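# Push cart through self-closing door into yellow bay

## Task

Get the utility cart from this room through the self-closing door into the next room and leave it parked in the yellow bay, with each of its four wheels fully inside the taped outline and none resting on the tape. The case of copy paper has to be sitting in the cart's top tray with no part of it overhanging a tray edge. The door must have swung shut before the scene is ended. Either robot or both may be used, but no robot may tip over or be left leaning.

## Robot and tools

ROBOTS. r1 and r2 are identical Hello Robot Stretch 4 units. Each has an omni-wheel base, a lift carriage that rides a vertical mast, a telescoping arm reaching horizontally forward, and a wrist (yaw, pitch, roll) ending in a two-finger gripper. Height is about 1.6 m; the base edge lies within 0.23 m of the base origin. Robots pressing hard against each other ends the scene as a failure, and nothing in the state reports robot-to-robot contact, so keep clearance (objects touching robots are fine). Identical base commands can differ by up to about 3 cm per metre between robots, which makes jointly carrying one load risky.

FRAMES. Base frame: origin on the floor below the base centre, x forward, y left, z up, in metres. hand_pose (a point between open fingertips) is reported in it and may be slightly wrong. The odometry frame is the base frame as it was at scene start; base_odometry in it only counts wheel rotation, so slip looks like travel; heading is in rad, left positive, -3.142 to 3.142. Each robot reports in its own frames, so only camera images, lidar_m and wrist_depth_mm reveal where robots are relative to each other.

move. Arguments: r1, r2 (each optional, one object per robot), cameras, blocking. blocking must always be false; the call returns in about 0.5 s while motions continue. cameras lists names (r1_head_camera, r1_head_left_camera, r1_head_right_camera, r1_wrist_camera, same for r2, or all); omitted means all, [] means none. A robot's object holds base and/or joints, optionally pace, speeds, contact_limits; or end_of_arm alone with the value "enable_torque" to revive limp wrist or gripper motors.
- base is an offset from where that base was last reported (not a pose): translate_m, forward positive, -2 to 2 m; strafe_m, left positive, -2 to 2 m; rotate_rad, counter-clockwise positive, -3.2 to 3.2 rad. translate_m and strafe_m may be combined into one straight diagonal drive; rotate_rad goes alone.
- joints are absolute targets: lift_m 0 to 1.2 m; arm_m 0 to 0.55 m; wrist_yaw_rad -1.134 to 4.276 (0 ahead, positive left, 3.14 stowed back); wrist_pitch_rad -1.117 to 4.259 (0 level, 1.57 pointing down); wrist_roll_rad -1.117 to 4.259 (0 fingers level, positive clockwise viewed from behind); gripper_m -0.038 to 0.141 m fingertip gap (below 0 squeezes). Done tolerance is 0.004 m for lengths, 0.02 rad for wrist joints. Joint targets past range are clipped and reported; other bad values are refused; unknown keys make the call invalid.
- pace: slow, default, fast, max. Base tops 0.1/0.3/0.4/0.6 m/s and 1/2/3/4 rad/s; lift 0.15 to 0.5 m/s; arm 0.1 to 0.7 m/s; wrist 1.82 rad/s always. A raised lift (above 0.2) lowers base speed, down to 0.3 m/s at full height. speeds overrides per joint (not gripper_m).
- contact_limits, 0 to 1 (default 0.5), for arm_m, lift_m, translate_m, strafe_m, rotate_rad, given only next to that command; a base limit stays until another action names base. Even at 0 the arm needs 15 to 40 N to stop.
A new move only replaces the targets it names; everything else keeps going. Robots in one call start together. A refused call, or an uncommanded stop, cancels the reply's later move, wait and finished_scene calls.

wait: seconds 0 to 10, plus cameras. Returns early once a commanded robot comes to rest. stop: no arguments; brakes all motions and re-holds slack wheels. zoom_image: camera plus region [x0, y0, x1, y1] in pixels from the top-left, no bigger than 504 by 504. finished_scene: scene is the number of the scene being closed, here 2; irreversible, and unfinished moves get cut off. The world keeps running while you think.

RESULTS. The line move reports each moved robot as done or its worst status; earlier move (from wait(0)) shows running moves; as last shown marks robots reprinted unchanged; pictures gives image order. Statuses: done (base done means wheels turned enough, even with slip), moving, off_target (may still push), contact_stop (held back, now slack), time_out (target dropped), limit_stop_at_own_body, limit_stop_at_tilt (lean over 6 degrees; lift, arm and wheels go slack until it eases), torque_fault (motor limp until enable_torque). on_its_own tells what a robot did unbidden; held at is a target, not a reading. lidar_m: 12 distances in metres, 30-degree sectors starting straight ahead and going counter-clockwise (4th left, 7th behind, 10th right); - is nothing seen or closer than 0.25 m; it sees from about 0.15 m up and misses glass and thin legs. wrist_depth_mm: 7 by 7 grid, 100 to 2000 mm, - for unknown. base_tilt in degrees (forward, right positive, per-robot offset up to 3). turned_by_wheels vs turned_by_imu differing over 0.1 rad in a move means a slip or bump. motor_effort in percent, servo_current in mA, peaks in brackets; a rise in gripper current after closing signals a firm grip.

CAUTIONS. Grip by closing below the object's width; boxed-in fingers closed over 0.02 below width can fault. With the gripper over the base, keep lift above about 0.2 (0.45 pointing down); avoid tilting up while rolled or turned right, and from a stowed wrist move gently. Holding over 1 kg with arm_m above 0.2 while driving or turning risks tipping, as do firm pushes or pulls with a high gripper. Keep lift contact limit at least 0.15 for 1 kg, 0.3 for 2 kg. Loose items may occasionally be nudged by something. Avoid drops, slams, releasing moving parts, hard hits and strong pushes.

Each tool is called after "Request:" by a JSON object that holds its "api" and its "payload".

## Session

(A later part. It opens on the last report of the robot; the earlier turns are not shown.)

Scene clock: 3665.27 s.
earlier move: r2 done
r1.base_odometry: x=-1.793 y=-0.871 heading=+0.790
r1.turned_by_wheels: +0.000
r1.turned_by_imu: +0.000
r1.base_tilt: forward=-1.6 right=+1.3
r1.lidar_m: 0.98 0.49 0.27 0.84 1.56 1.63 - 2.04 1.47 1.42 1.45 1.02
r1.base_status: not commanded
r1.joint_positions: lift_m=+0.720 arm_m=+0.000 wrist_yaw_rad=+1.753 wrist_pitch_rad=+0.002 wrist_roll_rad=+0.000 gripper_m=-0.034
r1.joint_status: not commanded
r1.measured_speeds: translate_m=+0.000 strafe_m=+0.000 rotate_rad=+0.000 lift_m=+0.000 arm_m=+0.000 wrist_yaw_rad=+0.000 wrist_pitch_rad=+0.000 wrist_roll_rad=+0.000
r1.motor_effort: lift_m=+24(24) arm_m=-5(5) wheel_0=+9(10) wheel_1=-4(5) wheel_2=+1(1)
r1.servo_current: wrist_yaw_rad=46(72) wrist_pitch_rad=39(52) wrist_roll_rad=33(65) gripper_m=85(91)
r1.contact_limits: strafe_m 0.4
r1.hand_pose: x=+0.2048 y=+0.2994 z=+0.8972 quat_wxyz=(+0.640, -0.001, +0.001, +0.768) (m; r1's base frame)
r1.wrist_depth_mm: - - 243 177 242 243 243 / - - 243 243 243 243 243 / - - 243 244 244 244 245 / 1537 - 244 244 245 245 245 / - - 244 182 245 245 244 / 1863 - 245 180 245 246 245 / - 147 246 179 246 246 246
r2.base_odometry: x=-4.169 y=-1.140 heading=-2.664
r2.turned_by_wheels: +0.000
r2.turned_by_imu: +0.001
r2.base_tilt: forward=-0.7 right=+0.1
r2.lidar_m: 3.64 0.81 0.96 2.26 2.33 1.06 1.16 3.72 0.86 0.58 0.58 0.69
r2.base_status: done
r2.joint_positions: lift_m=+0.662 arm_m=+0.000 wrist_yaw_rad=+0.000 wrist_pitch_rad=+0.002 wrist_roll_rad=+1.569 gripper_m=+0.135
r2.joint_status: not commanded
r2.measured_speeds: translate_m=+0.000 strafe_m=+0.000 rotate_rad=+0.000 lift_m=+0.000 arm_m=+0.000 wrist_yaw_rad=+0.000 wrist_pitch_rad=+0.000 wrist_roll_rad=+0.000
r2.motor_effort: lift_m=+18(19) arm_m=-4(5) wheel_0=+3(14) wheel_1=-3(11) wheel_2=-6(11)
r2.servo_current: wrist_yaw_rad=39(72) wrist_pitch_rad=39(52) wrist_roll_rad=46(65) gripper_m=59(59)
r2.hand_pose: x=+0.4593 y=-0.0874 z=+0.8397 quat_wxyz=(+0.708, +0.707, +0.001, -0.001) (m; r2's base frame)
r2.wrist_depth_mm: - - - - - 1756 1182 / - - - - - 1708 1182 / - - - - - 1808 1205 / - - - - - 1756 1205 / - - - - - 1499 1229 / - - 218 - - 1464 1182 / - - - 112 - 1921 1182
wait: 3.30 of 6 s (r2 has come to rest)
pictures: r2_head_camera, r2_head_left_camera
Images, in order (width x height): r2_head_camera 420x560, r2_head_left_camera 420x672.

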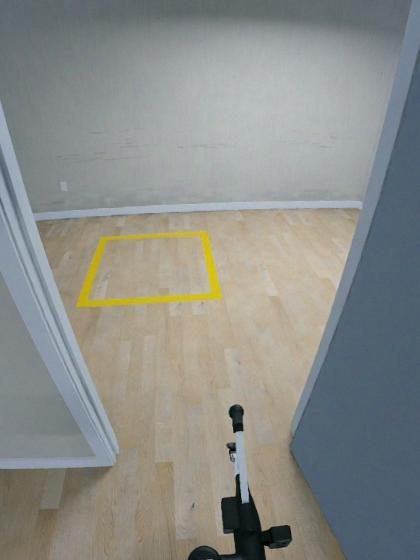

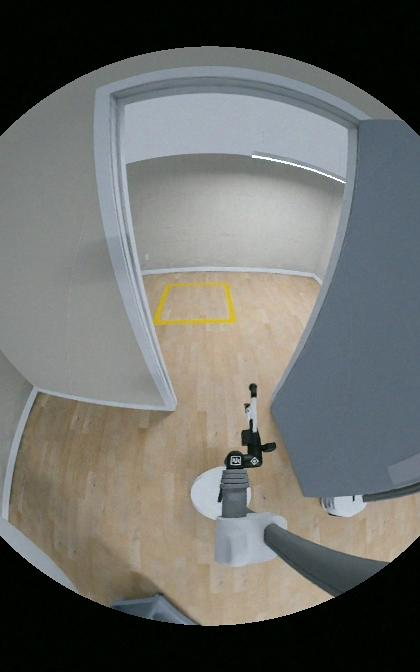

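Request:
{"api": "move", "payload": {"blocking": false, "cameras": [], "r2": {"base": {"rotate_rad": 2.94}, "pace": "default"}}}

Request:
{"api": "wait", "payload": {"seconds": 6, "cameras": ["r2_head_camera", "r2_head_left_camera", "r2_wrist_camera"]}}

Scene clock: 3758.37 s.
move: r2 moving
r1.base_odometry: x=-1.793 y=-0.871 heading=+0.790
r1.turned_by_wheels: +0.000
r1.turned_by_imu: +0.000
r1.base_tilt: forward=-1.6 right=+1.3
r1.lidar_m: 0.98 0.48 0.28 0.83 1.58 1.62 - 2.04 1.48 1.40 1.41 1.01
r1.base_status: not commanded
r1.joint_positions: lift_m=+0.720 arm_m=+0.000 wrist_yaw_rad=+1.753 wrist_pitch_rad=+0.002 wrist_roll_rad=+0.000 gripper_m=-0.034
r1.joint_status: not commanded
r1.measured_speeds: translate_m=+0.000 strafe_m=+0.000 rotate_rad=+0.000 lift_m=+0.000 arm_m=+0.000 wrist_yaw_rad=+0.000 wrist_pitch_rad=+0.000 wrist_roll_rad=+0.000
r1.motor_effort: lift_m=+24(24) arm_m=-5(5) wheel_0=+9(10) wheel_1=-4(4) wheel_2=+1(1)
r1.servo_current: wrist_yaw_rad=59(59) wrist_pitch_rad=39(46) wrist_roll_rad=46(65) gripper_m=85(91)
r1.contact_limits: strafe_m 0.4
r1.hand_pose: x=+0.2048 y=+0.2994 z=+0.8972 quat_wxyz=(+0.640, -0.001, +0.001, +0.768) (m; r1's base frame)
r1.wrist_depth_mm: - - 242 177 243 242 243 / - - 244 243 243 243 243 / - - 243 243 243 244 244 / 1537 - 244 244 245 244 245 / - - 244 183 245 245 245 / 1921 - 245 180 245 245 245 / - 147 246 179 245 246 247
r2.base_odometry: x=-4.169 y=-1.140 heading=-2.411
r2.turned_by_wheels: +0.253
r2.turned_by_imu: +0.246
r2.base_tilt: forward=-0.7 right=+0.1
r2.lidar_m: 0.83 0.78 1.27 2.26 2.52 1.05 1.51 2.97 0.64 0.57 0.62 0.86
r2.base_status: rotate_rad moving
r2.joint_positions: lift_m=+0.662 arm_m=+0.000 wrist_yaw_rad=+0.000 wrist_pitch_rad=+0.002 wrist_roll_rad=+1.569 gripper_m=+0.135
r2.joint_status: not commanded
r2.measured_speeds: translate_m=-0.001 strafe_m=-0.001 rotate_rad=+0.977 lift_m=+0.000 arm_m=+0.000 wrist_yaw_rad=+0.000 wrist_pitch_rad=+0.000 wrist_roll_rad=+0.000
r2.motor_effort: lift_m=+18(19) arm_m=-4(4) wheel_0=-5(9) wheel_1=-9(10) wheel_2=-11(11)
r2.servo_current: wrist_yaw_rad=46(52) wrist_pitch_rad=39(46) wrist_roll_rad=46(52) gripper_m=46(59)
r2.hand_pose: x=+0.4593 y=-0.0874 z=+0.8397 quat_wxyz=(+0.708, +0.707, +0.001, -0.001) (m; r2's base frame)
r2.wrist_depth_mm: - - - - - 1708 1182 / - - - - - 1708 1205 / - - - - - 1921 1205 / - - - - - 1808 1182 / - - - - - 1618 1205 / - - 218 - - 1430 1205 / - - - 112 - 1921 1205
pictures: none
No camera images: "cameras" was empty.

Scene clock: 3760.67 s.
earlier move: r2 done
r1.base_odometry: x=-1.793 y=-0.871 heading=+0.790
r1.turned_by_wheels: +0.000
r1.turned_by_imu: +0.000
r1.base_tilt: forward=-1.6 right=+1.3
r1.lidar_m: 0.98 0.48 0.29 0.81 1.57 1.62 - 2.07 1.46 1.40 1.40 1.03
r1.base_status: not commanded
r1.joint_positions: lift_m=+0.720 arm_m=+0.000 wrist_yaw_rad=+1.753 wrist_pitch_rad=+0.002 wrist_roll_rad=+0.000 gripper_m=-0.034
r1.joint_status: not commanded
r1.measured_speeds: translate_m=+0.000 strafe_m=+0.000 rotate_rad=+0.000 lift_m=+0.000 arm_m=+0.000 wrist_yaw_rad=+0.000 wrist_pitch_rad=+0.000 wrist_roll_rad=+0.000
r1.motor_effort: lift_m=+24(24) arm_m=-5(5) wheel_0=+9(10) wheel_1=-4(5) wheel_2=+1(1)
r1.servo_current: wrist_yaw_rad=39(65) wrist_pitch_rad=46(46) wrist_roll_rad=46(65) gripper_m=91(91)
r1.contact_limits: strafe_m 0.4
r1.hand_pose: x=+0.2048 y=+0.2994 z=+0.8972 quat_wxyz=(+0.640, -0.001, +0.001, +0.768) (m; r1's base frame)
r1.wrist_depth_mm: - - 243 177 243 243 243 / - - 242 242 243 243 243 / - - 244 243 244 244 243 / 1537 - 244 243 245 244 244 / - - 244 182 245 245 246 / 1863 - 244 181 245 245 245 / - 147 246 179 246 246 246
r2.base_odometry: x=-4.169 y=-1.140 heading=+0.276
r2.turned_by_wheels: +2.687
r2.turned_by_imu: +2.616
r2.base_tilt: forward=-0.7 right=+0.1
r2.lidar_m: 1.06 5.05 2.85 0.61 0.59 0.63 3.66 0.80 0.81 1.44 2.26 1.33
r2.base_status: done
r2.joint_positions: lift_m=+0.662 arm_m=+0.000 wrist_yaw_rad=+0.000 wrist_pitch_rad=+0.002 wrist_roll_rad=+1.569 gripper_m=+0.135
r2.joint_status: not commanded
r2.measured_speeds: translate_m=+0.000 strafe_m=+0.000 rotate_rad=+0.000 lift_m=+0.000 arm_m=+0.000 wrist_yaw_rad=+0.000 wrist_pitch_rad=+0.000 wrist_roll_rad=+0.000
r2.motor_effort: lift_m=+18(19) arm_m=-4(5) wheel_0=-2(12) wheel_1=-2(10) wheel_2=-5(13)
r2.servo_current: wrist_yaw_rad=46(59) wrist_pitch_rad=39(46) wrist_roll_rad=39(59) gripper_m=52(59)
r2.hand_pose: x=+0.4593 y=-0.0874 z=+0.8397 quat_wxyz=(+0.708, +0.707, +0.001, -0.001) (m; r2's base frame)
r2.wrist_depth_mm: - - - - - 1708 1182 / - - - - - 1808 1182 / - - - - - 1863 1078 / - - - 1042 - - 891 / - - - 1160 - 1042 1098 / - - 217 1205 - 1118 1229 / - - - 112 - 1921 1229
wait: 2.30 of 6 s (r2 has come to rest)
pictures: r2_head_camera, r2_head_left_camera, r2_wrist_camera
Images, in order (width x height): r2_head_camera 420x560, r2_head_left_camera 420x672, r2_wrist_camera 616x392.

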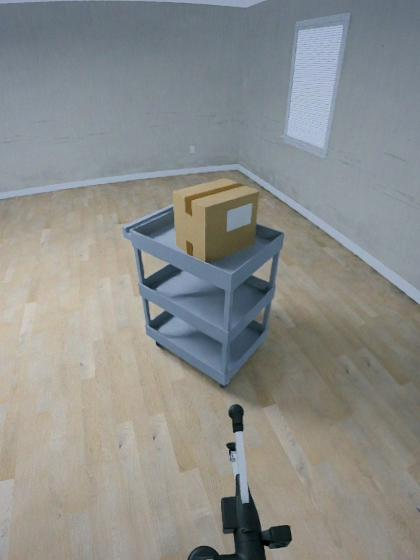

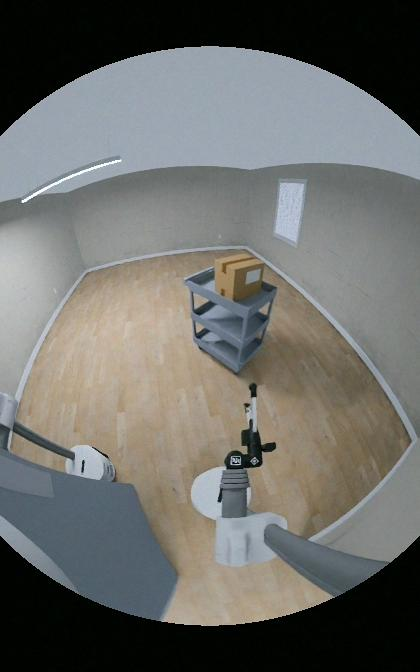

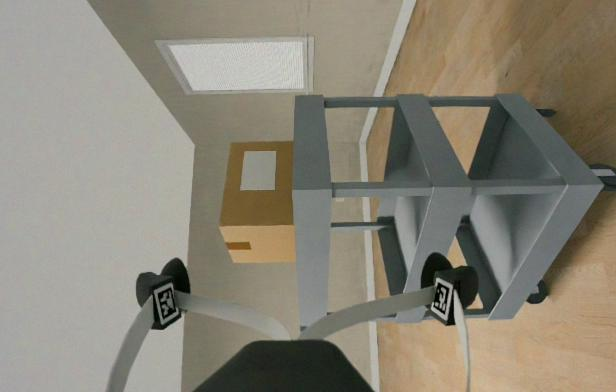

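Request:
{"api": "zoom_image", "payload": {"camera": "r2_head_camera", "region": [100, 160, 310, 400]}}

Scaled by 2.100 from the camera's 420x560 image, which has a finer 1200x1600 frame.

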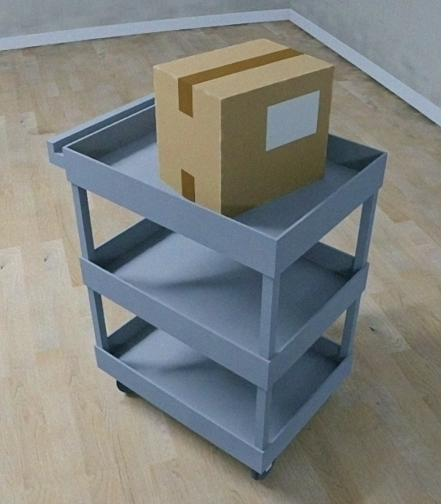

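Request:
{"api": "move", "payload": {"blocking": false, "cameras": [], "r2": {"base": {"rotate_rad": 0.29}, "joints": {"lift_m": 1.08, "arm_m": 0.2, "wrist_pitch_rad": 1.57, "wrist_roll_rad": 0.942, "wrist_yaw_rad": 0.0, "gripper_m": 0.12}, "pace": "default"}}}

Request:
{"api": "wait", "payload": {"seconds": 6, "cameras": ["r2_head_camera", "r2_wrist_camera"]}}

Scene clock: 3810.30 s.
move: r2 moving
r1.base_odometry: x=-1.793 y=-0.871 heading=+0.790
r1.turned_by_wheels: +0.000
r1.turned_by_imu: +0.000
r1.base_tilt: forward=-1.6 right=+1.2
r1.lidar_m: 0.99 0.47 0.29 0.84 1.56 1.62 - 2.05 1.49 1.41 1.46 1.04
r1.base_status: not commanded
r1.joint_positions: lift_m=+0.720 arm_m=+0.000 wrist_yaw_rad=+1.753 wrist_pitch_rad=+0.002 wrist_roll_rad=+0.000 gripper_m=-0.034
r1.joint_status: not commanded
r1.measured_speeds: translate_m=+0.000 strafe_m=+0.000 rotate_rad=+0.000 lift_m=+0.000 arm_m=+0.000 wrist_yaw_rad=+0.000 wrist_pitch_rad=+0.000 wrist_roll_rad=+0.000
r1.motor_effort: lift_m=+24(24) arm_m=-5(5) wheel_0=+9(10) wheel_1=-4(4) wheel_2=+1(1)
r1.servo_current: wrist_yaw_rad=46(65) wrist_pitch_rad=39(46) wrist_roll_rad=46(72) gripper_m=78(91)
r1.contact_limits: strafe_m 0.4
r1.hand_pose: x=+0.2048 y=+0.2994 z=+0.8972 quat_wxyz=(+0.640, -0.001, +0.001, +0.768) (m; r1's base frame)
r1.wrist_depth_mm: - - 243 177 243 242 243 / - - 243 243 243 244 244 / - - 243 244 244 244 244 / 1537 - 244 244 244 244 245 / - - 245 182 244 245 246 / 1863 - 245 180 245 245 246 / - 147 245 179 246 246 246
r2.base_odometry: x=-4.169 y=-1.140 heading=+0.499
r2.turned_by_wheels: +0.223
r2.turned_by_imu: +0.217
r2.base_tilt: forward=-0.7 right=+0.1
r2.lidar_m: 1.13 3.72 0.86 0.59 0.58 0.69 3.71 0.79 0.98 2.26 2.31 1.04
r2.base_status: rotate_rad moving
r2.joint_positions: lift_m=+0.700 arm_m=+0.051 wrist_yaw_rad=+0.000 wrist_pitch_rad=+0.581 wrist_roll_rad=+1.027 gripper_m=+0.124
r2.joint_status: lift_m moving; arm_m moving; wrist_yaw_rad moving; wrist_pitch_rad moving; wrist_roll_rad moving; gripper_m moving
r2.measured_speeds: translate_m=-0.002 strafe_m=+0.000 rotate_rad=+0.548 lift_m=+0.146 arm_m=+0.195 wrist_yaw_rad=+0.000 wrist_pitch_rad=+1.817 wrist_roll_rad=-1.171
r2.motor_effort: lift_m=+22(23) arm_m=+9(9) wheel_0=-4(11) wheel_1=-4(10) wheel_2=-6(11)
r2.servo_current: wrist_yaw_rad=46(98) wrist_pitch_rad=78(130) wrist_roll_rad=39(98) gripper_m=65(98)
r2.hand_pose: x=+0.4625 y=-0.0874 z=+0.7196 quat_wxyz=(+0.834, +0.471, +0.250, -0.141) (m; r2's base frame)
r2.wrist_depth_mm: - 866 - 1205 1576 1205 976 / - - - - 1098 1138 917 / - - - 1576 1025 1060 878 / - - - 1464 1255 960 820 / - - 1983 1499 1118 891 768 / - - 206 1281 991 798 741 / - - 1708 112 931 809 699
pictures: none
No camera images: "cameras" was empty.

Scene clock: 3812.47 s.
earlier move: r2 done
r1.base_odometry: x=-1.793 y=-0.871 heading=+0.790
r1.turned_by_wheels: +0.000
r1.turned_by_imu: +0.000
r1.base_tilt: forward=-1.6 right=+1.3
r1.lidar_m: 0.98 0.48 0.29 0.84 1.56 1.61 - 2.07 1.48 1.41 1.44 1.05
r1.base_status: not commanded
r1.joint_positions: lift_m=+0.720 arm_m=+0.000 wrist_yaw_rad=+1.753 wrist_pitch_rad=+0.002 wrist_roll_rad=+0.000 gripper_m=-0.034
r1.joint_status: not commanded
r1.measured_speeds: translate_m=+0.000 strafe_m=+0.000 rotate_rad=+0.000 lift_m=+0.000 arm_m=+0.000 wrist_yaw_rad=+0.000 wrist_pitch_rad=+0.000 wrist_roll_rad=+0.000
r1.motor_effort: lift_m=+24(24) arm_m=-5(5) wheel_0=+9(10) wheel_1=-4(5) wheel_2=+1(1)
r1.servo_current: wrist_yaw_rad=52(72) wrist_pitch_rad=46(52) wrist_roll_rad=46(72) gripper_m=91(91)
r1.contact_limits: strafe_m 0.4
r1.hand_pose: x=+0.2048 y=+0.2994 z=+0.8972 quat_wxyz=(+0.640, -0.001, +0.001, +0.768) (m; r1's base frame)
r1.wrist_depth_mm: - - 242 177 242 242 243 / - - 243 243 244 243 244 / - - 243 243 244 244 244 / 1537 - 244 244 244 245 244 / - - 244 182 244 245 245 / 1921 - 245 180 246 246 246 / - 147 245 179 246 246 246
r2.base_odometry: x=-4.169 y=-1.140 heading=+0.565
r2.turned_by_wheels: +0.066
r2.turned_by_imu: +0.065
r2.base_tilt: forward=-0.6 right=+0.1
r2.lidar_m: 1.18 3.48 0.83 0.58 0.57 0.71 3.73 0.79 1.02 2.25 2.37 1.07
r2.base_status: done
r2.joint_positions: lift_m=+1.080 arm_m=+0.200 wrist_yaw_rad=+0.000 wrist_pitch_rad=+1.567 wrist_roll_rad=+0.944 gripper_m=+0.120
r2.joint_status: all done
r2.measured_speeds: translate_m=+0.000 strafe_m=+0.000 rotate_rad=+0.000 lift_m=+0.000 arm_m=+0.000 wrist_yaw_rad=+0.000 wrist_pitch_rad=+0.000 wrist_roll_rad=+0.000
r2.motor_effort: lift_m=+21(27) arm_m=+8(13) wheel_0=-1(11) wheel_1=-3(10) wheel_2=-4(11)
r2.servo_current: wrist_yaw_rad=39(104) wrist_pitch_rad=39(130) wrist_roll_rad=46(98) gripper_m=52(98)
r2.hand_pose: x=+0.3719 y=-0.0874 z=+0.9695 quat_wxyz=(+0.631, +0.322, +0.628, -0.321) (m; r2's base frame)
r2.wrist_depth_mm: 1255 1229 1205 1182 1205 1229 1182 / 1205 1281 1229 1182 1205 1205 1205 / 1229 1229 1229 1205 1182 1229 1205 / 1205 1229 1205 1205 1205 1182 1182 / 1229 1229 1205 1229 991 1229 1182 / 1255 1229 202 1255 1008 1205 1205 / 1229 1229 1229 112 1025 1205 1205
wait: 2.17 of 6 s (r2 has come to rest)
pictures: r2_head_camera, r2_wrist_camera
Images, in order (width x height): r2_head_camera 420x560, r2_wrist_camera 616x392.

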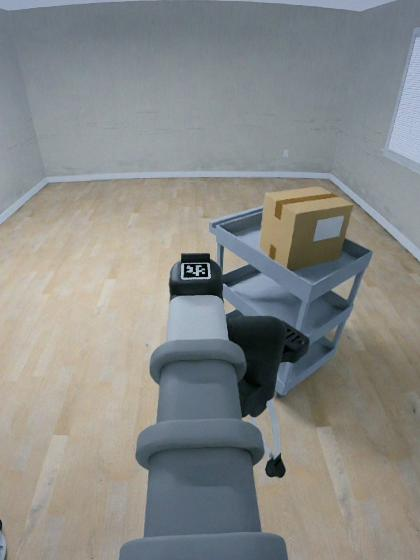

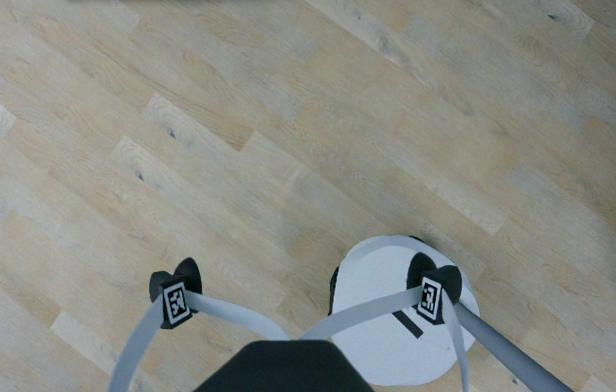

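Request:
{"api": "zoom_image", "payload": {"camera": "r2_head_camera", "region": [190, 170, 400, 410]}}

Scaled by 2.100 from the camera's 420x560 image, which has a finer 1200x1600 frame.

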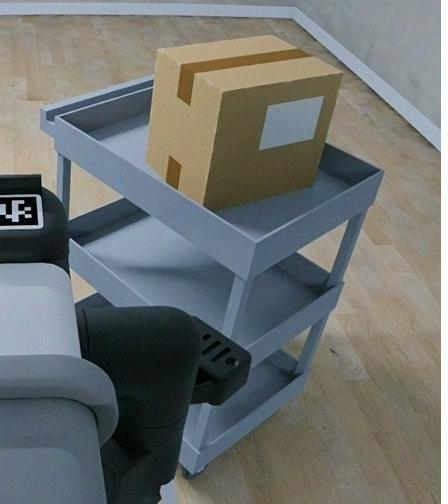

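Request:
{"api": "move", "payload": {"blocking": false, "cameras": [], "r2": {"base": {"translate_m": 0.658, "strafe_m": -0.481}, "joints": {"lift_m": 1.1, "arm_m": 0.3}, "pace": "default", "contact_limits": {"translate_m": 0.3}}}}

Request:
{"api": "wait", "payload": {"seconds": 6, "cameras": ["r2_head_camera", "r2_wrist_camera"]}}

Scene clock: 3833.73 s.
move: r2 moving
r1.base_odometry: x=-1.793 y=-0.871 heading=+0.790
r1.turned_by_wheels: +0.000
r1.turned_by_imu: +0.000
r1.base_tilt: forward=-1.6 right=+1.3
r1.lidar_m: 0.99 0.48 0.30 0.85 1.56 1.65 - 2.06 1.50 1.42 1.44 1.02
r1.base_status: not commanded
r1.joint_positions: lift_m=+0.720 arm_m=+0.000 wrist_yaw_rad=+1.753 wrist_pitch_rad=+0.002 wrist_roll_rad=+0.000 gripper_m=-0.034
r1.joint_status: not commanded
r1.measured_speeds: translate_m=+0.000 strafe_m=+0.000 rotate_rad=+0.000 lift_m=+0.000 arm_m=+0.000 wrist_yaw_rad=+0.000 wrist_pitch_rad=+0.000 wrist_roll_rad=+0.000
r1.motor_effort: lift_m=+24(24) arm_m=-5(5) wheel_0=+9(10) wheel_1=-4(4) wheel_2=+1(1)
r1.servo_current: wrist_yaw_rad=46(59) wrist_pitch_rad=39(46) wrist_roll_rad=46(65) gripper_m=78(91)
r1.contact_limits: strafe_m 0.4
r1.hand_pose: x=+0.2048 y=+0.2994 z=+0.8972 quat_wxyz=(+0.640, -0.001, +0.001, +0.768) (m; r1's base frame)
r1.wrist_depth_mm: - - 242 177 242 242 242 / - - 243 243 244 244 244 / - - 244 243 243 243 244 / 1499 - 244 244 244 244 244 / - - 244 182 245 245 245 / 1808 - 245 180 245 246 246 / - 147 246 180 247 246 246
r2.base_odometry: x=-4.135 y=-1.142 heading=+0.565
r2.turned_by_wheels: +0.000
r2.turned_by_imu: +0.000
r2.base_tilt: forward=-0.7 right=+0.1
r2.lidar_m: 1.14 3.50 0.86 0.61 0.61 0.77 3.75 0.78 1.05 2.24 2.32 1.01
r2.base_status: translate_m moving; strafe_m moving
r2.joint_positions: lift_m=+1.100 arm_m=+0.251 wrist_yaw_rad=+0.000 wrist_pitch_rad=+1.567 wrist_roll_rad=+0.944 gripper_m=+0.120
r2.joint_status: lift_m moving; arm_m moving
r2.measured_speeds: translate_m=+0.108 strafe_m=-0.077 rotate_rad=-0.001 lift_m=+0.009 arm_m=+0.195 wrist_yaw_rad=+0.000 wrist_pitch_rad=+0.000 wrist_roll_rad=+0.000
r2.motor_effort: lift_m=+20(25) arm_m=+11(13) wheel_0=+11(11) wheel_1=-4(5) wheel_2=-11(13)
r2.servo_current: wrist_yaw_rad=39(52) wrist_pitch_rad=46(46) wrist_roll_rad=39(52) gripper_m=46(59)
r2.contact_limits: translate_m 0.3
r2.hand_pose: x=+0.4227 y=-0.0874 z=+0.9895 quat_wxyz=(+0.631, +0.322, +0.629, -0.321) (m; r2's base frame)
r2.wrist_depth_mm: 1255 1255 1229 1205 1229 1229 1205 / 1229 1229 1229 1229 1205 1229 1205 / 1229 1255 1229 1229 1229 1205 1205 / 1229 1229 1281 1229 1229 1229 1205 / 1255 1255 1255 1229 1042 1281 1229 / 1229 1281 202 1229 1008 1255 1255 / 1255 1255 1205 112 1025 1229 1229
pictures: none
No camera images: "cameras" was empty.

Scene clock: 3837.33 s.
earlier move: r2 done
r1.base_odometry: x=-1.793 y=-0.871 heading=+0.790
r1.turned_by_wheels: +0.000
r1.turned_by_imu: +0.000
r1.base_tilt: forward=-1.6 right=+1.2
r1.lidar_m: 0.97 0.43 0.29 1.30 1.33 1.60 - 2.06 1.48 1.39 1.44 1.06
r1.base_status: not commanded
r1.joint_positions: lift_m=+0.720 arm_m=+0.000 wrist_yaw_rad=+1.753 wrist_pitch_rad=+0.002 wrist_roll_rad=+0.000 gripper_m=-0.034
r1.joint_status: not commanded
r1.measured_speeds: translate_m=+0.000 strafe_m=+0.000 rotate_rad=+0.000 lift_m=+0.000 arm_m=+0.000 wrist_yaw_rad=+0.000 wrist_pitch_rad=+0.000 wrist_roll_rad=+0.000
r1.motor_effort: lift_m=+24(24) arm_m=-5(5) wheel_0=+10(10) wheel_1=-4(5) wheel_2=+1(1)
r1.servo_current: wrist_yaw_rad=46(65) wrist_pitch_rad=39(52) wrist_roll_rad=59(72) gripper_m=78(91)
r1.contact_limits: strafe_m 0.4
r1.hand_pose: x=+0.2048 y=+0.2994 z=+0.8972 quat_wxyz=(+0.640, -0.001, +0.001, +0.768) (m; r1's base frame)
r1.wrist_depth_mm: - - 243 177 242 243 243 / - - 243 243 243 243 244 / - - 244 244 243 244 244 / 1537 - 244 244 244 245 244 / - - 245 182 244 245 244 / 1863 - 244 180 245 245 246 / - 147 246 179 246 247 246
r2.base_odometry: x=-3.356 y=-1.194 heading=+0.565
r2.turned_by_wheels: +0.000
r2.turned_by_imu: +0.001
r2.base_tilt: forward=-0.6 right=+0.1
r2.lidar_m: 0.31 0.48 3.03 1.32 1.22 1.46 1.35 1.42 1.87 1.79 1.85 0.43
r2.base_status: done
r2.joint_positions: lift_m=+1.100 arm_m=+0.300 wrist_yaw_rad=+0.000 wrist_pitch_rad=+1.567 wrist_roll_rad=+0.944 gripper_m=+0.120
r2.joint_status: all done
r2.measured_speeds: translate_m=+0.000 strafe_m=+0.000 rotate_rad=+0.000 lift_m=+0.000 arm_m=+0.000 wrist_yaw_rad=+0.000 wrist_pitch_rad=+0.000 wrist_roll_rad=+0.000
r2.motor_effort: lift_m=+21(25) arm_m=+8(13) wheel_0=+3(14) wheel_1=-6(8) wheel_2=-3(13)
r2.servo_current: wrist_yaw_rad=46(59) wrist_pitch_rad=46(52) wrist_roll_rad=46(59) gripper_m=52(59)
r2.contact_limits: translate_m 0.3
r2.hand_pose: x=+0.4719 y=-0.0874 z=+0.9896 quat_wxyz=(+0.631, +0.322, +0.629, -0.321) (m; r2's base frame)
r2.wrist_depth_mm: 144 167 258 418 1229 1182 1205 / 144 173 300 424 1205 1205 1205 / 145 189 336 427 1229 1229 1205 / 145 212 424 421 1205 1229 1205 / 158 216 424 421 1229 1229 1229 / 167 210 218 427 1008 1229 1229 / 165 236 430 112 1025 1008 1229
wait: 3.60 of 6 s (r2 has come to rest)
pictures: r2_head_camera, r2_wrist_camera
Images, in order (width x height): r2_head_camera 420x560, r2_wrist_camera 616x392.

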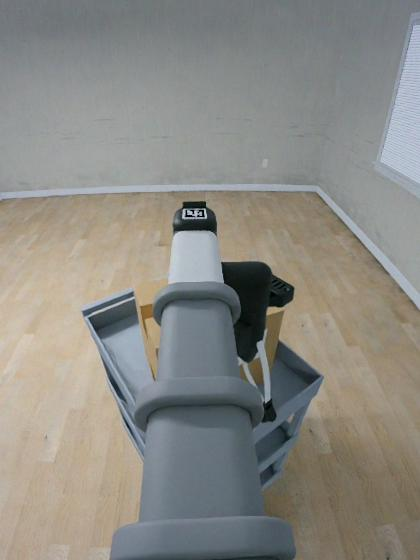

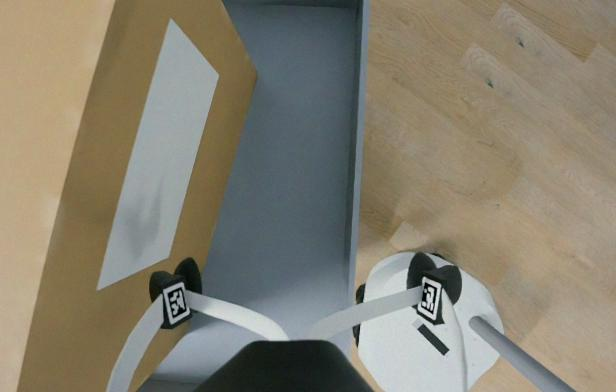

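Request:
{"api": "move", "payload": {"blocking": false, "cameras": [], "r2": {"base": {"translate_m": -0.006, "strafe_m": -0.075}, "pace": "slow", "contact_limits": {"strafe_m": 0.2}}}}

Request:
{"api": "wait", "payload": {"seconds": 3, "cameras": ["r2_wrist_camera", "r2_head_camera"]}}

Scene clock: 3871.13 s.
move: r2 moving
r1.base_odometry: x=-1.793 y=-0.871 heading=+0.790
r1.turned_by_wheels: +0.000
r1.turned_by_imu: +0.000
r1.base_tilt: forward=-1.6 right=+1.3
r1.lidar_m: 0.98 0.49 0.30 1.32 1.33 1.62 - 2.05 1.43 1.41 1.43 1.05
r1.base_status: not commanded
r1.joint_positions: lift_m=+0.720 arm_m=+0.000 wrist_yaw_rad=+1.753 wrist_pitch_rad=+0.002 wrist_roll_rad=+0.000 gripper_m=-0.034
r1.joint_status: not commanded
r1.measured_speeds: translate_m=+0.000 strafe_m=+0.000 rotate_rad=+0.000 lift_m=+0.000 arm_m=+0.000 wrist_yaw_rad=+0.000 wrist_pitch_rad=+0.000 wrist_roll_rad=+0.000
r1.motor_effort: lift_m=+24(24) arm_m=-5(5) wheel_0=+9(10) wheel_1=-4(5) wheel_2=+1(1)
r1.servo_current: wrist_yaw_rad=52(65) wrist_pitch_rad=46(46) wrist_roll_rad=46(65) gripper_m=91(91)
r1.contact_limits: strafe_m 0.4
r1.hand_pose: x=+0.2048 y=+0.2994 z=+0.8972 quat_wxyz=(+0.640, -0.001, +0.001, +0.768) (m; r1's base frame)
r1.wrist_depth_mm: - - 242 177 243 242 242 / - - 243 243 243 243 244 / - - 244 244 244 244 245 / 1537 - 244 244 243 244 244 / - - 245 182 244 244 245 / 1863 - 245 181 245 245 246 / - 147 246 179 246 246 246
r2.base_odometry: x=-3.350 y=-1.206 heading=+0.565
r2.turned_by_wheels: +0.000
r2.turned_by_imu: +0.001
r2.base_tilt: forward=-0.6 right=+0.1
r2.lidar_m: 0.31 0.40 3.04 1.29 1.24 1.45 1.35 1.43 1.85 1.77 1.86 0.45
r2.base_status: translate_m moving; strafe_m moving
r2.joint_positions: lift_m=+1.100 arm_m=+0.300 wrist_yaw_rad=+0.000 wrist_pitch_rad=+1.567 wrist_roll_rad=+0.944 gripper_m=+0.120
r2.joint_status: not commanded
r2.measured_speeds: translate_m=-0.004 strafe_m=-0.053 rotate_rad=+0.000 lift_m=+0.000 arm_m=+0.000 wrist_yaw_rad=+0.000 wrist_pitch_rad=+0.000 wrist_roll_rad=+0.000
r2.motor_effort: lift_m=+21(21) arm_m=+7(8) wheel_0=+4(13) wheel_1=-8(9) wheel_2=+6(6)
r2.servo_current: wrist_yaw_rad=46(52) wrist_pitch_rad=39(46) wrist_roll_rad=46(59) gripper_m=59(65)
r2.contact_limits: strafe_m 0.2
r2.hand_pose: x=+0.4719 y=-0.0874 z=+0.9896 quat_wxyz=(+0.631, +0.322, +0.629, -0.321) (m; r2's base frame)
r2.wrist_depth_mm: 144 171 404 421 1229 1229 1182 / 144 182 307 418 1205 1205 1205 / 145 200 368 424 1229 1182 1205 / 146 220 424 424 1229 1229 1229 / 160 227 424 424 1205 1229 1229 / 170 215 218 421 1008 1255 1229 / 174 248 430 112 1025 1025 1205
pictures: none
No camera images: "cameras" was empty.

Scene clock: 3872.57 s.
earlier move: r2 done
r1.base_odometry: x=-1.793 y=-0.871 heading=+0.790
r1.turned_by_wheels: +0.000
r1.turned_by_imu: +0.000
r1.base_tilt: forward=-1.6 right=+1.3
r1.lidar_m: 0.97 0.44 0.29 1.35 1.39 1.65 - 2.02 1.49 1.40 1.46 1.02
r1.base_status: not commanded
r1.joint_positions: lift_m=+0.720 arm_m=+0.000 wrist_yaw_rad=+1.753 wrist_pitch_rad=+0.002 wrist_roll_rad=+0.000 gripper_m=-0.034
r1.joint_status: not commanded
r1.measured_speeds: translate_m=+0.000 strafe_m=+0.000 rotate_rad=+0.000 lift_m=+0.000 arm_m=+0.000 wrist_yaw_rad=+0.000 wrist_pitch_rad=+0.000 wrist_roll_rad=+0.000
r1.motor_effort: lift_m=+24(24) arm_m=-5(5) wheel_0=+9(10) wheel_1=-4(5) wheel_2=+1(1)
r1.servo_current: wrist_yaw_rad=39(65) wrist_pitch_rad=39(52) wrist_roll_rad=39(72) gripper_m=78(91)
r1.contact_limits: strafe_m 0.4
r1.hand_pose: x=+0.2048 y=+0.2994 z=+0.8972 quat_wxyz=(+0.640, -0.001, +0.001, +0.768) (m; r1's base frame)
r1.wrist_depth_mm: - - 243 178 243 243 243 / - - 243 243 243 244 243 / - - 243 243 243 243 244 / 1537 - 244 244 243 244 245 / - - 245 182 245 244 244 / 1863 - 245 180 245 245 246 / - 147 245 179 246 246 246
r2.base_odometry: x=-3.321 y=-1.260 heading=+0.565
r2.turned_by_wheels: +0.000
r2.turned_by_imu: +0.000
r2.base_tilt: forward=-0.7 right=+0.0
r2.lidar_m: 0.32 0.34 3.10 1.36 1.28 1.52 1.37 1.39 1.76 1.70 1.81 0.51
r2.base_status: done
r2.joint_positions: lift_m=+1.100 arm_m=+0.300 wrist_yaw_rad=+0.000 wrist_pitch_rad=+1.567 wrist_roll_rad=+0.944 gripper_m=+0.120
r2.joint_status: not commanded
r2.measured_speeds: translate_m=+0.000 strafe_m=+0.000 rotate_rad=+0.000 lift_m=+0.000 arm_m=+0.000 wrist_yaw_rad=+0.000 wrist_pitch_rad=+0.000 wrist_roll_rad=+0.000
r2.motor_effort: lift_m=+21(21) arm_m=+7(8) wheel_0=+4(13) wheel_1=-5(9) wheel_2=+5(7)
r2.servo_current: wrist_yaw_rad=59(59) wrist_pitch_rad=39(46) wrist_roll_rad=52(59) gripper_m=46(65)
r2.contact_limits: strafe_m 0.2
r2.hand_pose: x=+0.4719 y=-0.0874 z=+0.9896 quat_wxyz=(+0.631, +0.322, +0.629, -0.321) (m; r2's base frame)
r2.wrist_depth_mm: 149 415 415 1255 1182 1205 1205 / 162 224 421 421 1229 1229 1229 / 167 253 427 424 1229 1205 1205 / 183 270 427 427 1255 1229 1229 / 197 291 430 427 1229 1255 1229 / 210 273 219 427 1025 1229 1255 / 221 312 427 112 1025 1025 1229
wait: 1.43 of 3 s (r2 has come to rest)
pictures: r2_head_camera, r2_wrist_camera
Images, in order (width x height): r2_head_camera 420x560, r2_wrist_camera 616x392.

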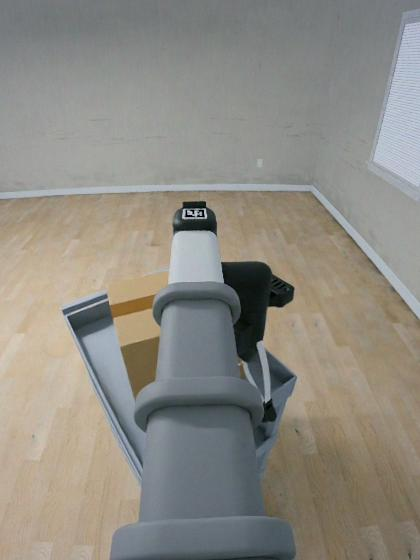

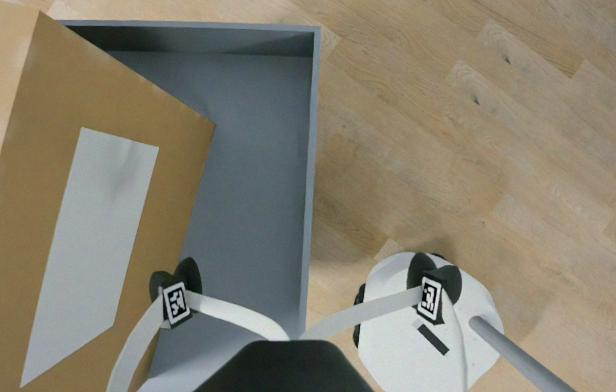

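Request:
{"api": "move", "payload": {"blocking": false, "cameras": [], "r2": {"base": {"translate_m": -0.003, "strafe_m": -0.002}, "joints": {"wrist_roll_rad": 0.988, "gripper_m": 0.07, "lift_m": 1.0}, "pace": "slow", "contact_limits": {"lift_m": 0.2}}}}

Request:
{"api": "wait", "payload": {"seconds": 3, "cameras": ["r2_wrist_camera"]}}

Scene clock: 3892.47 s.
move: r2 moving
r1.base_odometry: x=-1.793 y=-0.871 heading=+0.790
r1.turned_by_wheels: +0.000
r1.turned_by_imu: +0.000
r1.base_tilt: forward=-1.6 right=+1.2
r1.lidar_m: 0.98 0.50 0.29 1.38 1.40 1.64 - 2.10 1.49 1.41 1.44 1.03
r1.base_status: not commanded
r1.joint_positions: lift_m=+0.720 arm_m=+0.000 wrist_yaw_rad=+1.753 wrist_pitch_rad=+0.002 wrist_roll_rad=+0.000 gripper_m=-0.034
r1.joint_status: not commanded
r1.measured_speeds: translate_m=+0.000 strafe_m=+0.000 rotate_rad=+0.000 lift_m=+0.000 arm_m=+0.000 wrist_yaw_rad=+0.000 wrist_pitch_rad=+0.000 wrist_roll_rad=+0.000
r1.motor_effort: lift_m=+24(24) arm_m=-5(5) wheel_0=+10(10) wheel_1=-4(4) wheel_2=+1(1)
r1.servo_current: wrist_yaw_rad=20(59) wrist_pitch_rad=33(46) wrist_roll_rad=46(59) gripper_m=91(91)
r1.contact_limits: strafe_m 0.4
r1.hand_pose: x=+0.2048 y=+0.2994 z=+0.8972 quat_wxyz=(+0.640, -0.001, +0.001, +0.768) (m; r1's base frame)
r1.wrist_depth_mm: - - 241 177 243 243 242 / - - 243 243 244 243 243 / - - 244 243 243 244 244 / 1537 - 244 244 244 245 245 / - - 244 182 245 245 245 / 1863 - 245 181 245 245 245 / - 147 245 179 246 246 247
r2.base_odometry: x=-3.323 y=-1.263 heading=+0.566
r2.turned_by_wheels: +0.001
r2.turned_by_imu: +0.001
r2.base_tilt: forward=-0.7 right=+0.1
r2.lidar_m: 0.34 0.32 3.10 1.38 1.30 1.54 1.33 1.40 1.77 1.68 1.80 0.51
r2.base_status: translate_m moving; strafe_m moving
r2.joint_positions: lift_m=+1.075 arm_m=+0.300 wrist_yaw_rad=+0.000 wrist_pitch_rad=+1.567 wrist_roll_rad=+0.986 gripper_m=+0.113
r2.joint_status: lift_m moving; wrist_roll_rad moving; gripper_m moving
r2.measured_speeds: translate_m=+0.000 strafe_m=+0.000 rotate_rad=+0.000 lift_m=-0.097 arm_m=+0.000 wrist_yaw_rad=+0.000 wrist_pitch_rad=+0.000 wrist_roll_rad=+0.000
r2.motor_effort: lift_m=+12(18) arm_m=+7(8) wheel_0=+3(6) wheel_1=-4(8) wheel_2=+5(9)
r2.servo_current: wrist_yaw_rad=52(52) wrist_pitch_rad=39(46) wrist_roll_rad=59(59) gripper_m=85(85)
r2.contact_limits: lift_m 0.2
r2.hand_pose: x=+0.4719 y=-0.0874 z=+0.9648 quat_wxyz=(+0.624, +0.335, +0.622, -0.334) (m; r2's base frame)
r2.wrist_depth_mm: 168 397 368 1182 1205 1182 1182 / 176 266 402 399 1205 1205 1160 / 182 263 402 402 1205 1182 1205 / 191 279 402 402 1205 1229 1182 / 195 298 404 404 1229 1205 1229 / 206 279 219 404 223 991 1229 / 224 294 410 112 976 1008 1182
pictures: none
No camera images: "cameras" was empty.

Scene clock: 3894.40 s.
earlier move: r2 done
r1.base_odometry: x=-1.793 y=-0.871 heading=+0.790
r1.turned_by_wheels: +0.000
r1.turned_by_imu: +0.000
r1.base_tilt: forward=-1.5 right=+1.3
r1.lidar_m: 0.98 0.49 0.28 1.36 1.39 1.62 - 2.01 1.45 1.42 1.45 1.04
r1.base_status: not commanded
r1.joint_positions: lift_m=+0.720 arm_m=+0.000 wrist_yaw_rad=+1.753 wrist_pitch_rad=+0.002 wrist_roll_rad=+0.000 gripper_m=-0.034
r1.joint_status: not commanded
r1.measured_speeds: translate_m=+0.000 strafe_m=+0.000 rotate_rad=+0.000 lift_m=+0.000 arm_m=+0.000 wrist_yaw_rad=+0.000 wrist_pitch_rad=+0.000 wrist_roll_rad=+0.000
r1.motor_effort: lift_m=+24(24) arm_m=-5(5) wheel_0=+9(10) wheel_1=-5(5) wheel_2=+1(1)
r1.servo_current: wrist_yaw_rad=39(59) wrist_pitch_rad=46(52) wrist_roll_rad=59(65) gripper_m=85(91)
r1.contact_limits: strafe_m 0.4
r1.hand_pose: x=+0.2048 y=+0.2994 z=+0.8972 quat_wxyz=(+0.640, -0.001, +0.001, +0.768) (m; r1's base frame)
r1.wrist_depth_mm: - - 242 177 243 242 243 / - - 244 243 243 244 244 / - - 243 243 243 244 244 / 1537 - 243 245 245 244 244 / - - 245 182 245 244 245 / 1863 - 245 181 245 246 246 / - 147 246 179 246 245 246
r2.base_odometry: x=-3.323 y=-1.263 heading=+0.566
r2.turned_by_wheels: +0.000
r2.turned_by_imu: +0.000
r2.base_tilt: forward=-0.6 right=+0.1
r2.lidar_m: 0.36 0.34 3.10 1.35 1.29 1.55 1.34 1.41 1.79 1.70 1.81 0.53
r2.base_status: done
r2.joint_positions: lift_m=+1.000 arm_m=+0.300 wrist_yaw_rad=+0.000 wrist_pitch_rad=+1.567 wrist_roll_rad=+0.986 gripper_m=+0.070
r2.joint_status: all done
r2.measured_speeds: translate_m=+0.000 strafe_m=+0.000 rotate_rad=+0.000 lift_m=+0.000 arm_m=+0.000 wrist_yaw_rad=+0.000 wrist_pitch_rad=+0.000 wrist_roll_rad=+0.000
r2.motor_effort: lift_m=+14(18) arm_m=+8(8) wheel_0=+4(6) wheel_1=-4(8) wheel_2=+6(9)
r2.servo_current: wrist_yaw_rad=46(59) wrist_pitch_rad=33(52) wrist_roll_rad=46(65) gripper_m=59(98)
r2.contact_limits: lift_m 0.2
r2.hand_pose: x=+0.4719 y=-0.0874 z=+0.8902 quat_wxyz=(+0.624, +0.335, +0.622, -0.334) (m; r2's base frame)
r2.wrist_depth_mm: 168 322 322 320 1118 1118 1118 / 176 285 322 320 1138 1118 1138 / 183 264 325 1138 1118 1118 1118 / 193 279 325 1138 1138 1138 1118 / 200 307 324 1098 1118 1138 1138 / 207 317 196 325 190 904 1118 / 224 281 327 112 904 904 1118
wait: 1.93 of 3 s (r2 has come to rest)
pictures: r2_wrist_camera
Images, in order (width x height): r2_wrist_camera 616x392.

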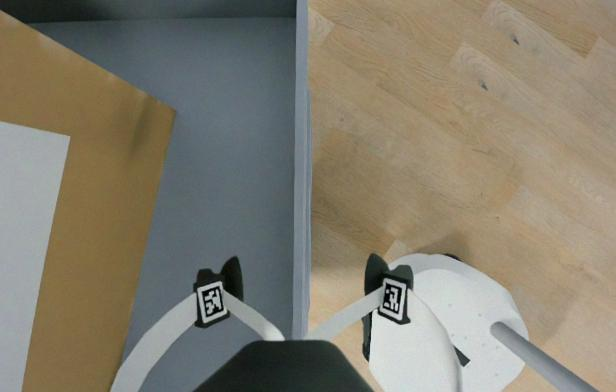

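Request:
{"api": "move", "payload": {"blocking": false, "cameras": ["r2_head_camera", "r2_wrist_camera"]}}

Scene clock: 3917.13 s.
r1.base_odometry: x=-1.793 y=-0.871 heading=+0.790
r1.turned_by_wheels: +0.000
r1.turned_by_imu: +0.000
r1.base_tilt: forward=-1.6 right=+1.2
r1.lidar_m: 0.99 0.47 0.29 1.40 1.40 1.62 - 2.07 1.47 1.40 1.40 1.05
r1.base_status: not commanded
r1.joint_positions: lift_m=+0.720 arm_m=+0.000 wrist_yaw_rad=+1.753 wrist_pitch_rad=+0.002 wrist_roll_rad=+0.000 gripper_m=-0.034
r1.joint_status: not commanded
r1.measured_speeds: translate_m=+0.000 strafe_m=+0.000 rotate_rad=+0.000 lift_m=+0.000 arm_m=+0.000 wrist_yaw_rad=+0.000 wrist_pitch_rad=+0.000 wrist_roll_rad=+0.000
r1.motor_effort: lift_m=+24(24) arm_m=-5(5) wheel_0=+9(10) wheel_1=-4(5) wheel_2=+1(1)
r1.servo_current: wrist_yaw_rad=65(59) wrist_pitch_rad=46(52) wrist_roll_rad=59(65) gripper_m=85(91)
r1.contact_limits: strafe_m 0.4
r1.hand_pose: x=+0.2048 y=+0.2994 z=+0.8972 quat_wxyz=(+0.640, -0.001, +0.001, +0.768) (m; r1's base frame)
r1.wrist_depth_mm: - - 242 177 242 243 242 / - - 243 243 243 243 243 / - - 243 243 242 244 244 / 1537 - 244 244 244 245 245 / - - 245 182 245 245 246 / 1808 - 244 181 245 245 246 / - 147 246 179 246 246 246
r2.base_odometry: x=-3.323 y=-1.263 heading=+0.566
r2.turned_by_wheels: +0.000
r2.turned_by_imu: +0.000
r2.base_tilt: forward=-0.7 right=+0.1
r2.lidar_m: 0.36 0.32 3.10 1.39 1.29 1.54 1.35 1.43 1.78 1.70 1.78 0.52
r2.base_status: done
r2.joint_positions: lift_m=+1.000 arm_m=+0.300 wrist_yaw_rad=+0.000 wrist_pitch_rad=+1.567 wrist_roll_rad=+0.986 gripper_m=+0.070
r2.joint_status: all done
r2.measured_speeds: translate_m=+0.000 strafe_m=+0.000 rotate_rad=+0.000 lift_m=+0.000 arm_m=+0.000 wrist_yaw_rad=+0.000 wrist_pitch_rad=+0.000 wrist_roll_rad=+0.000
r2.motor_effort: lift_m=+13(18) arm_m=+8(8) wheel_0=+4(6) wheel_1=-3(8) wheel_2=+6(9)
r2.servo_current: wrist_yaw_rad=33(59) wrist_pitch_rad=39(52) wrist_roll_rad=46(65) gripper_m=59(98)
r2.contact_limits: lift_m 0.2
r2.hand_pose: x=+0.4719 y=-0.0874 z=+0.8902 quat_wxyz=(+0.624, +0.335, +0.622, -0.334) (m; r2's base frame)
r2.wrist_depth_mm: 169 322 320 324 1098 1118 1118 / 176 285 320 324 1118 1118 1118 / 183 263 324 1098 1098 1138 1138 / 193 279 325 1138 1118 1138 1118 / 201 304 324 1138 1138 1160 1118 / 208 314 196 325 190 904 1118 / 224 282 327 112 917 917 1118
pictures: r2_head_camera, r2_wrist_camera
Images, in order (width x height): r2_head_camera 420x560, r2_wrist_camera 616x392.

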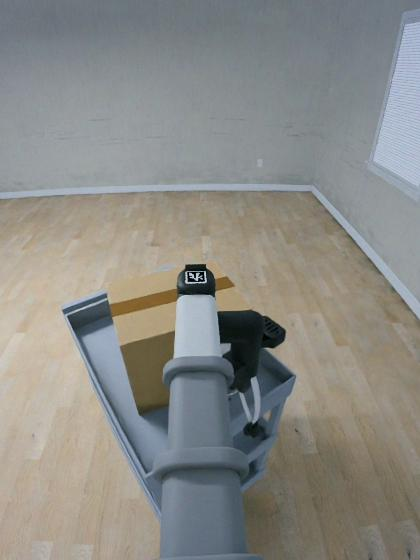

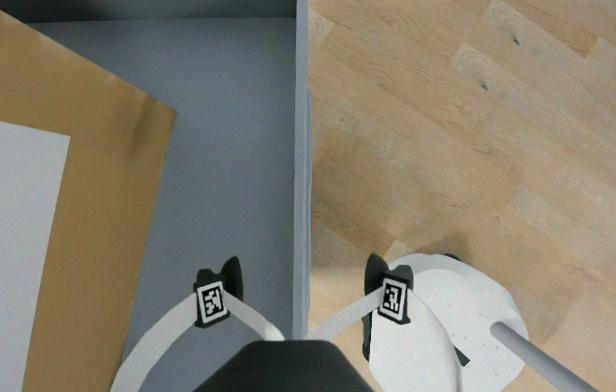

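Request:
{"api": "move", "payload": {"blocking": false, "r2": {"joints": {"lift_m": 0.93}, "pace": "slow", "contact_limits": {"lift_m": 0.15}}, "cameras": ["r2_wrist_camera"]}}

Request:
{"api": "wait", "payload": {"seconds": 1.0, "cameras": ["r2_wrist_camera"]}}

Scene clock: 3922.87 s.
move: r2 moving
r1.base_odometry: x=-1.793 y=-0.871 heading=+0.790
r1.turned_by_wheels: +0.000
r1.turned_by_imu: +0.000
r1.base_tilt: forward=-1.6 right=+1.3
r1.lidar_m: 0.97 0.47 0.28 1.39 1.41 1.63 - 2.07 1.45 1.40 1.42 1.04
r1.base_status: not commanded
r1.joint_positions: lift_m=+0.720 arm_m=+0.000 wrist_yaw_rad=+1.753 wrist_pitch_rad=+0.002 wrist_roll_rad=+0.000 gripper_m=-0.034
r1.joint_status: not commanded
r1.measured_speeds: translate_m=+0.000 strafe_m=+0.000 rotate_rad=+0.000 lift_m=+0.000 arm_m=+0.000 wrist_yaw_rad=+0.000 wrist_pitch_rad=+0.000 wrist_roll_rad=+0.000
r1.motor_effort: lift_m=+24(24) arm_m=-5(5) wheel_0=+9(10) wheel_1=-4(4) wheel_2=+1(1)
r1.servo_current: wrist_yaw_rad=20(59) wrist_pitch_rad=39(52) wrist_roll_rad=52(65) gripper_m=85(91)
r1.contact_limits: strafe_m 0.4
r1.hand_pose: x=+0.2048 y=+0.2994 z=+0.8972 quat_wxyz=(+0.640, -0.001, +0.001, +0.768) (m; r1's base frame)
r1.wrist_depth_mm: - - 242 177 243 243 243 / - - 242 244 243 243 243 / - - 243 243 244 243 243 / 1537 - 244 244 245 244 244 / - - 244 182 244 245 245 / 1921 - 245 181 245 245 246 / - 147 246 179 246 245 246
r2.base_odometry: x=-3.323 y=-1.263 heading=+0.566
r2.turned_by_wheels: +0.000
r2.turned_by_imu: +0.000
r2.base_tilt: forward=-0.7 right=+0.1
r2.lidar_m: 0.35 0.36 3.07 1.39 1.29 1.54 1.35 1.43 1.80 1.69 1.78 0.51
r2.base_status: not commanded
r2.joint_positions: lift_m=+0.975 arm_m=+0.300 wrist_yaw_rad=+0.000 wrist_pitch_rad=+1.567 wrist_roll_rad=+0.986 gripper_m=+0.070
r2.joint_status: lift_m moving
r2.measured_speeds: translate_m=+0.000 strafe_m=+0.000 rotate_rad=+0.000 lift_m=-0.097 arm_m=+0.000 wrist_yaw_rad=+0.000 wrist_pitch_rad=+0.000 wrist_roll_rad=+0.000
r2.motor_effort: lift_m=+13(15) arm_m=+7(8) wheel_0=+4(5) wheel_1=-4(4) wheel_2=+6(6)
r2.servo_current: wrist_yaw_rad=46(52) wrist_pitch_rad=39(46) wrist_roll_rad=46(59) gripper_m=59(59)
r2.contact_limits: lift_m 0.15
r2.hand_pose: x=+0.4719 y=-0.0874 z=+0.8648 quat_wxyz=(+0.624, +0.335, +0.622, -0.334) (m; r2's base frame)
r2.wrist_depth_mm: 176 300 298 1098 1098 1098 1060 / 176 285 298 1098 1098 1098 1078 / 186 264 301 1098 1098 1098 1078 / 187 279 298 1118 1098 1078 1078 / 202 301 301 1098 1098 1118 1078 / 213 304 196 301 190 891 1098 / 224 274 301 112 904 891 1118
pictures: r2_wrist_camera
Images, in order (width x height): r2_wrist_camera 616x392.

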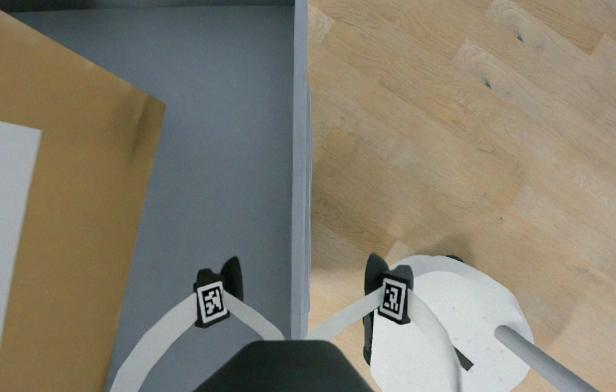

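Scene clock: 3923.83 s.
earlier move: r2 done
r1.base_odometry: x=-1.793 y=-0.871 heading=+0.790
r1.turned_by_wheels: +0.000
r1.turned_by_imu: +0.000
r1.base_tilt: forward=-1.6 right=+1.2
r1.lidar_m: 0.97 0.47 0.31 1.38 1.41 1.61 - 2.04 1.48 1.42 1.46 1.03
r1.base_status: not commanded
r1.joint_positions: lift_m=+0.720 arm_m=+0.000 wrist_yaw_rad=+1.753 wrist_pitch_rad=+0.002 wrist_roll_rad=+0.000 gripper_m=-0.034
r1.joint_status: not commanded
r1.measured_speeds: translate_m=+0.000 strafe_m=+0.000 rotate_rad=+0.000 lift_m=+0.000 arm_m=+0.000 wrist_yaw_rad=+0.000 wrist_pitch_rad=+0.000 wrist_roll_rad=+0.000
r1.motor_effort: lift_m=+24(24) arm_m=-5(5) wheel_0=+9(10) wheel_1=-4(5) wheel_2=+1(1)
r1.servo_current: wrist_yaw_rad=46(72) wrist_pitch_rad=39(52) wrist_roll_rad=33(65) gripper_m=85(91)
r1.contact_limits: strafe_m 0.4
r1.hand_pose: x=+0.2048 y=+0.2994 z=+0.8972 quat_wxyz=(+0.640, -0.001, +0.001, +0.768) (m; r1's base frame)
r1.wrist_depth_mm: - - 243 178 242 243 242 / - - 243 243 242 243 243 / - - 244 243 244 244 244 / 1537 - 245 244 245 243 245 / - - 244 182 245 244 245 / 1808 - 245 180 245 245 246 / - 147 246 179 246 246 246
r2.base_odometry: x=-3.323 y=-1.263 heading=+0.566
r2.turned_by_wheels: +0.000
r2.turned_by_imu: +0.000
r2.base_tilt: forward=-0.7 right=+0.1
r2.lidar_m: 0.36 0.32 3.10 1.37 1.27 1.54 1.35 1.42 1.78 1.71 1.78 0.52
r2.base_status: not commanded
r2.joint_positions: lift_m=+0.930 arm_m=+0.300 wrist_yaw_rad=+0.000 wrist_pitch_rad=+1.567 wrist_roll_rad=+0.986 gripper_m=+0.070
r2.joint_status: all done
r2.measured_speeds: translate_m=+0.000 strafe_m=+0.000 rotate_rad=+0.000 lift_m=+0.000 arm_m=+0.000 wrist_yaw_rad=+0.000 wrist_pitch_rad=+0.000 wrist_roll_rad=+0.000
r2.motor_effort: lift_m=+13(17) arm_m=+7(8) wheel_0=+4(5) wheel_1=-3(4) wheel_2=+6(6)
r2.servo_current: wrist_yaw_rad=33(52) wrist_pitch_rad=39(46) wrist_roll_rad=52(65) gripper_m=59(59)
r2.contact_limits: lift_m 0.15
r2.hand_pose: x=+0.4719 y=-0.0874 z=+0.8202 quat_wxyz=(+0.624, +0.335, +0.622, -0.334) (m; r2's base frame)
r2.wrist_depth_mm: 176 253 251 252 1042 1042 1042 / 176 252 253 252 1042 1060 1025 / 184 253 253 253 1060 1042 1042 / 187 255 254 1042 1060 1060 1060 / 202 256 254 1060 1060 1060 1060 / 213 256 196 255 190 842 1060 / 224 256 256 112 831 831 1042
wait: 0.97 of 1 s (r2 has come to rest)
pictures: r2_wrist_camera
Images, in order (width x height): r2_wrist_camera 616x392.

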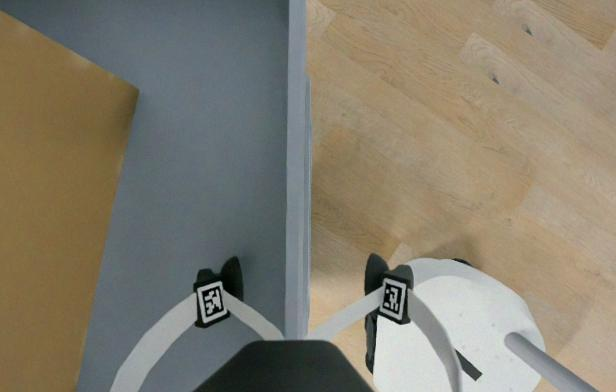

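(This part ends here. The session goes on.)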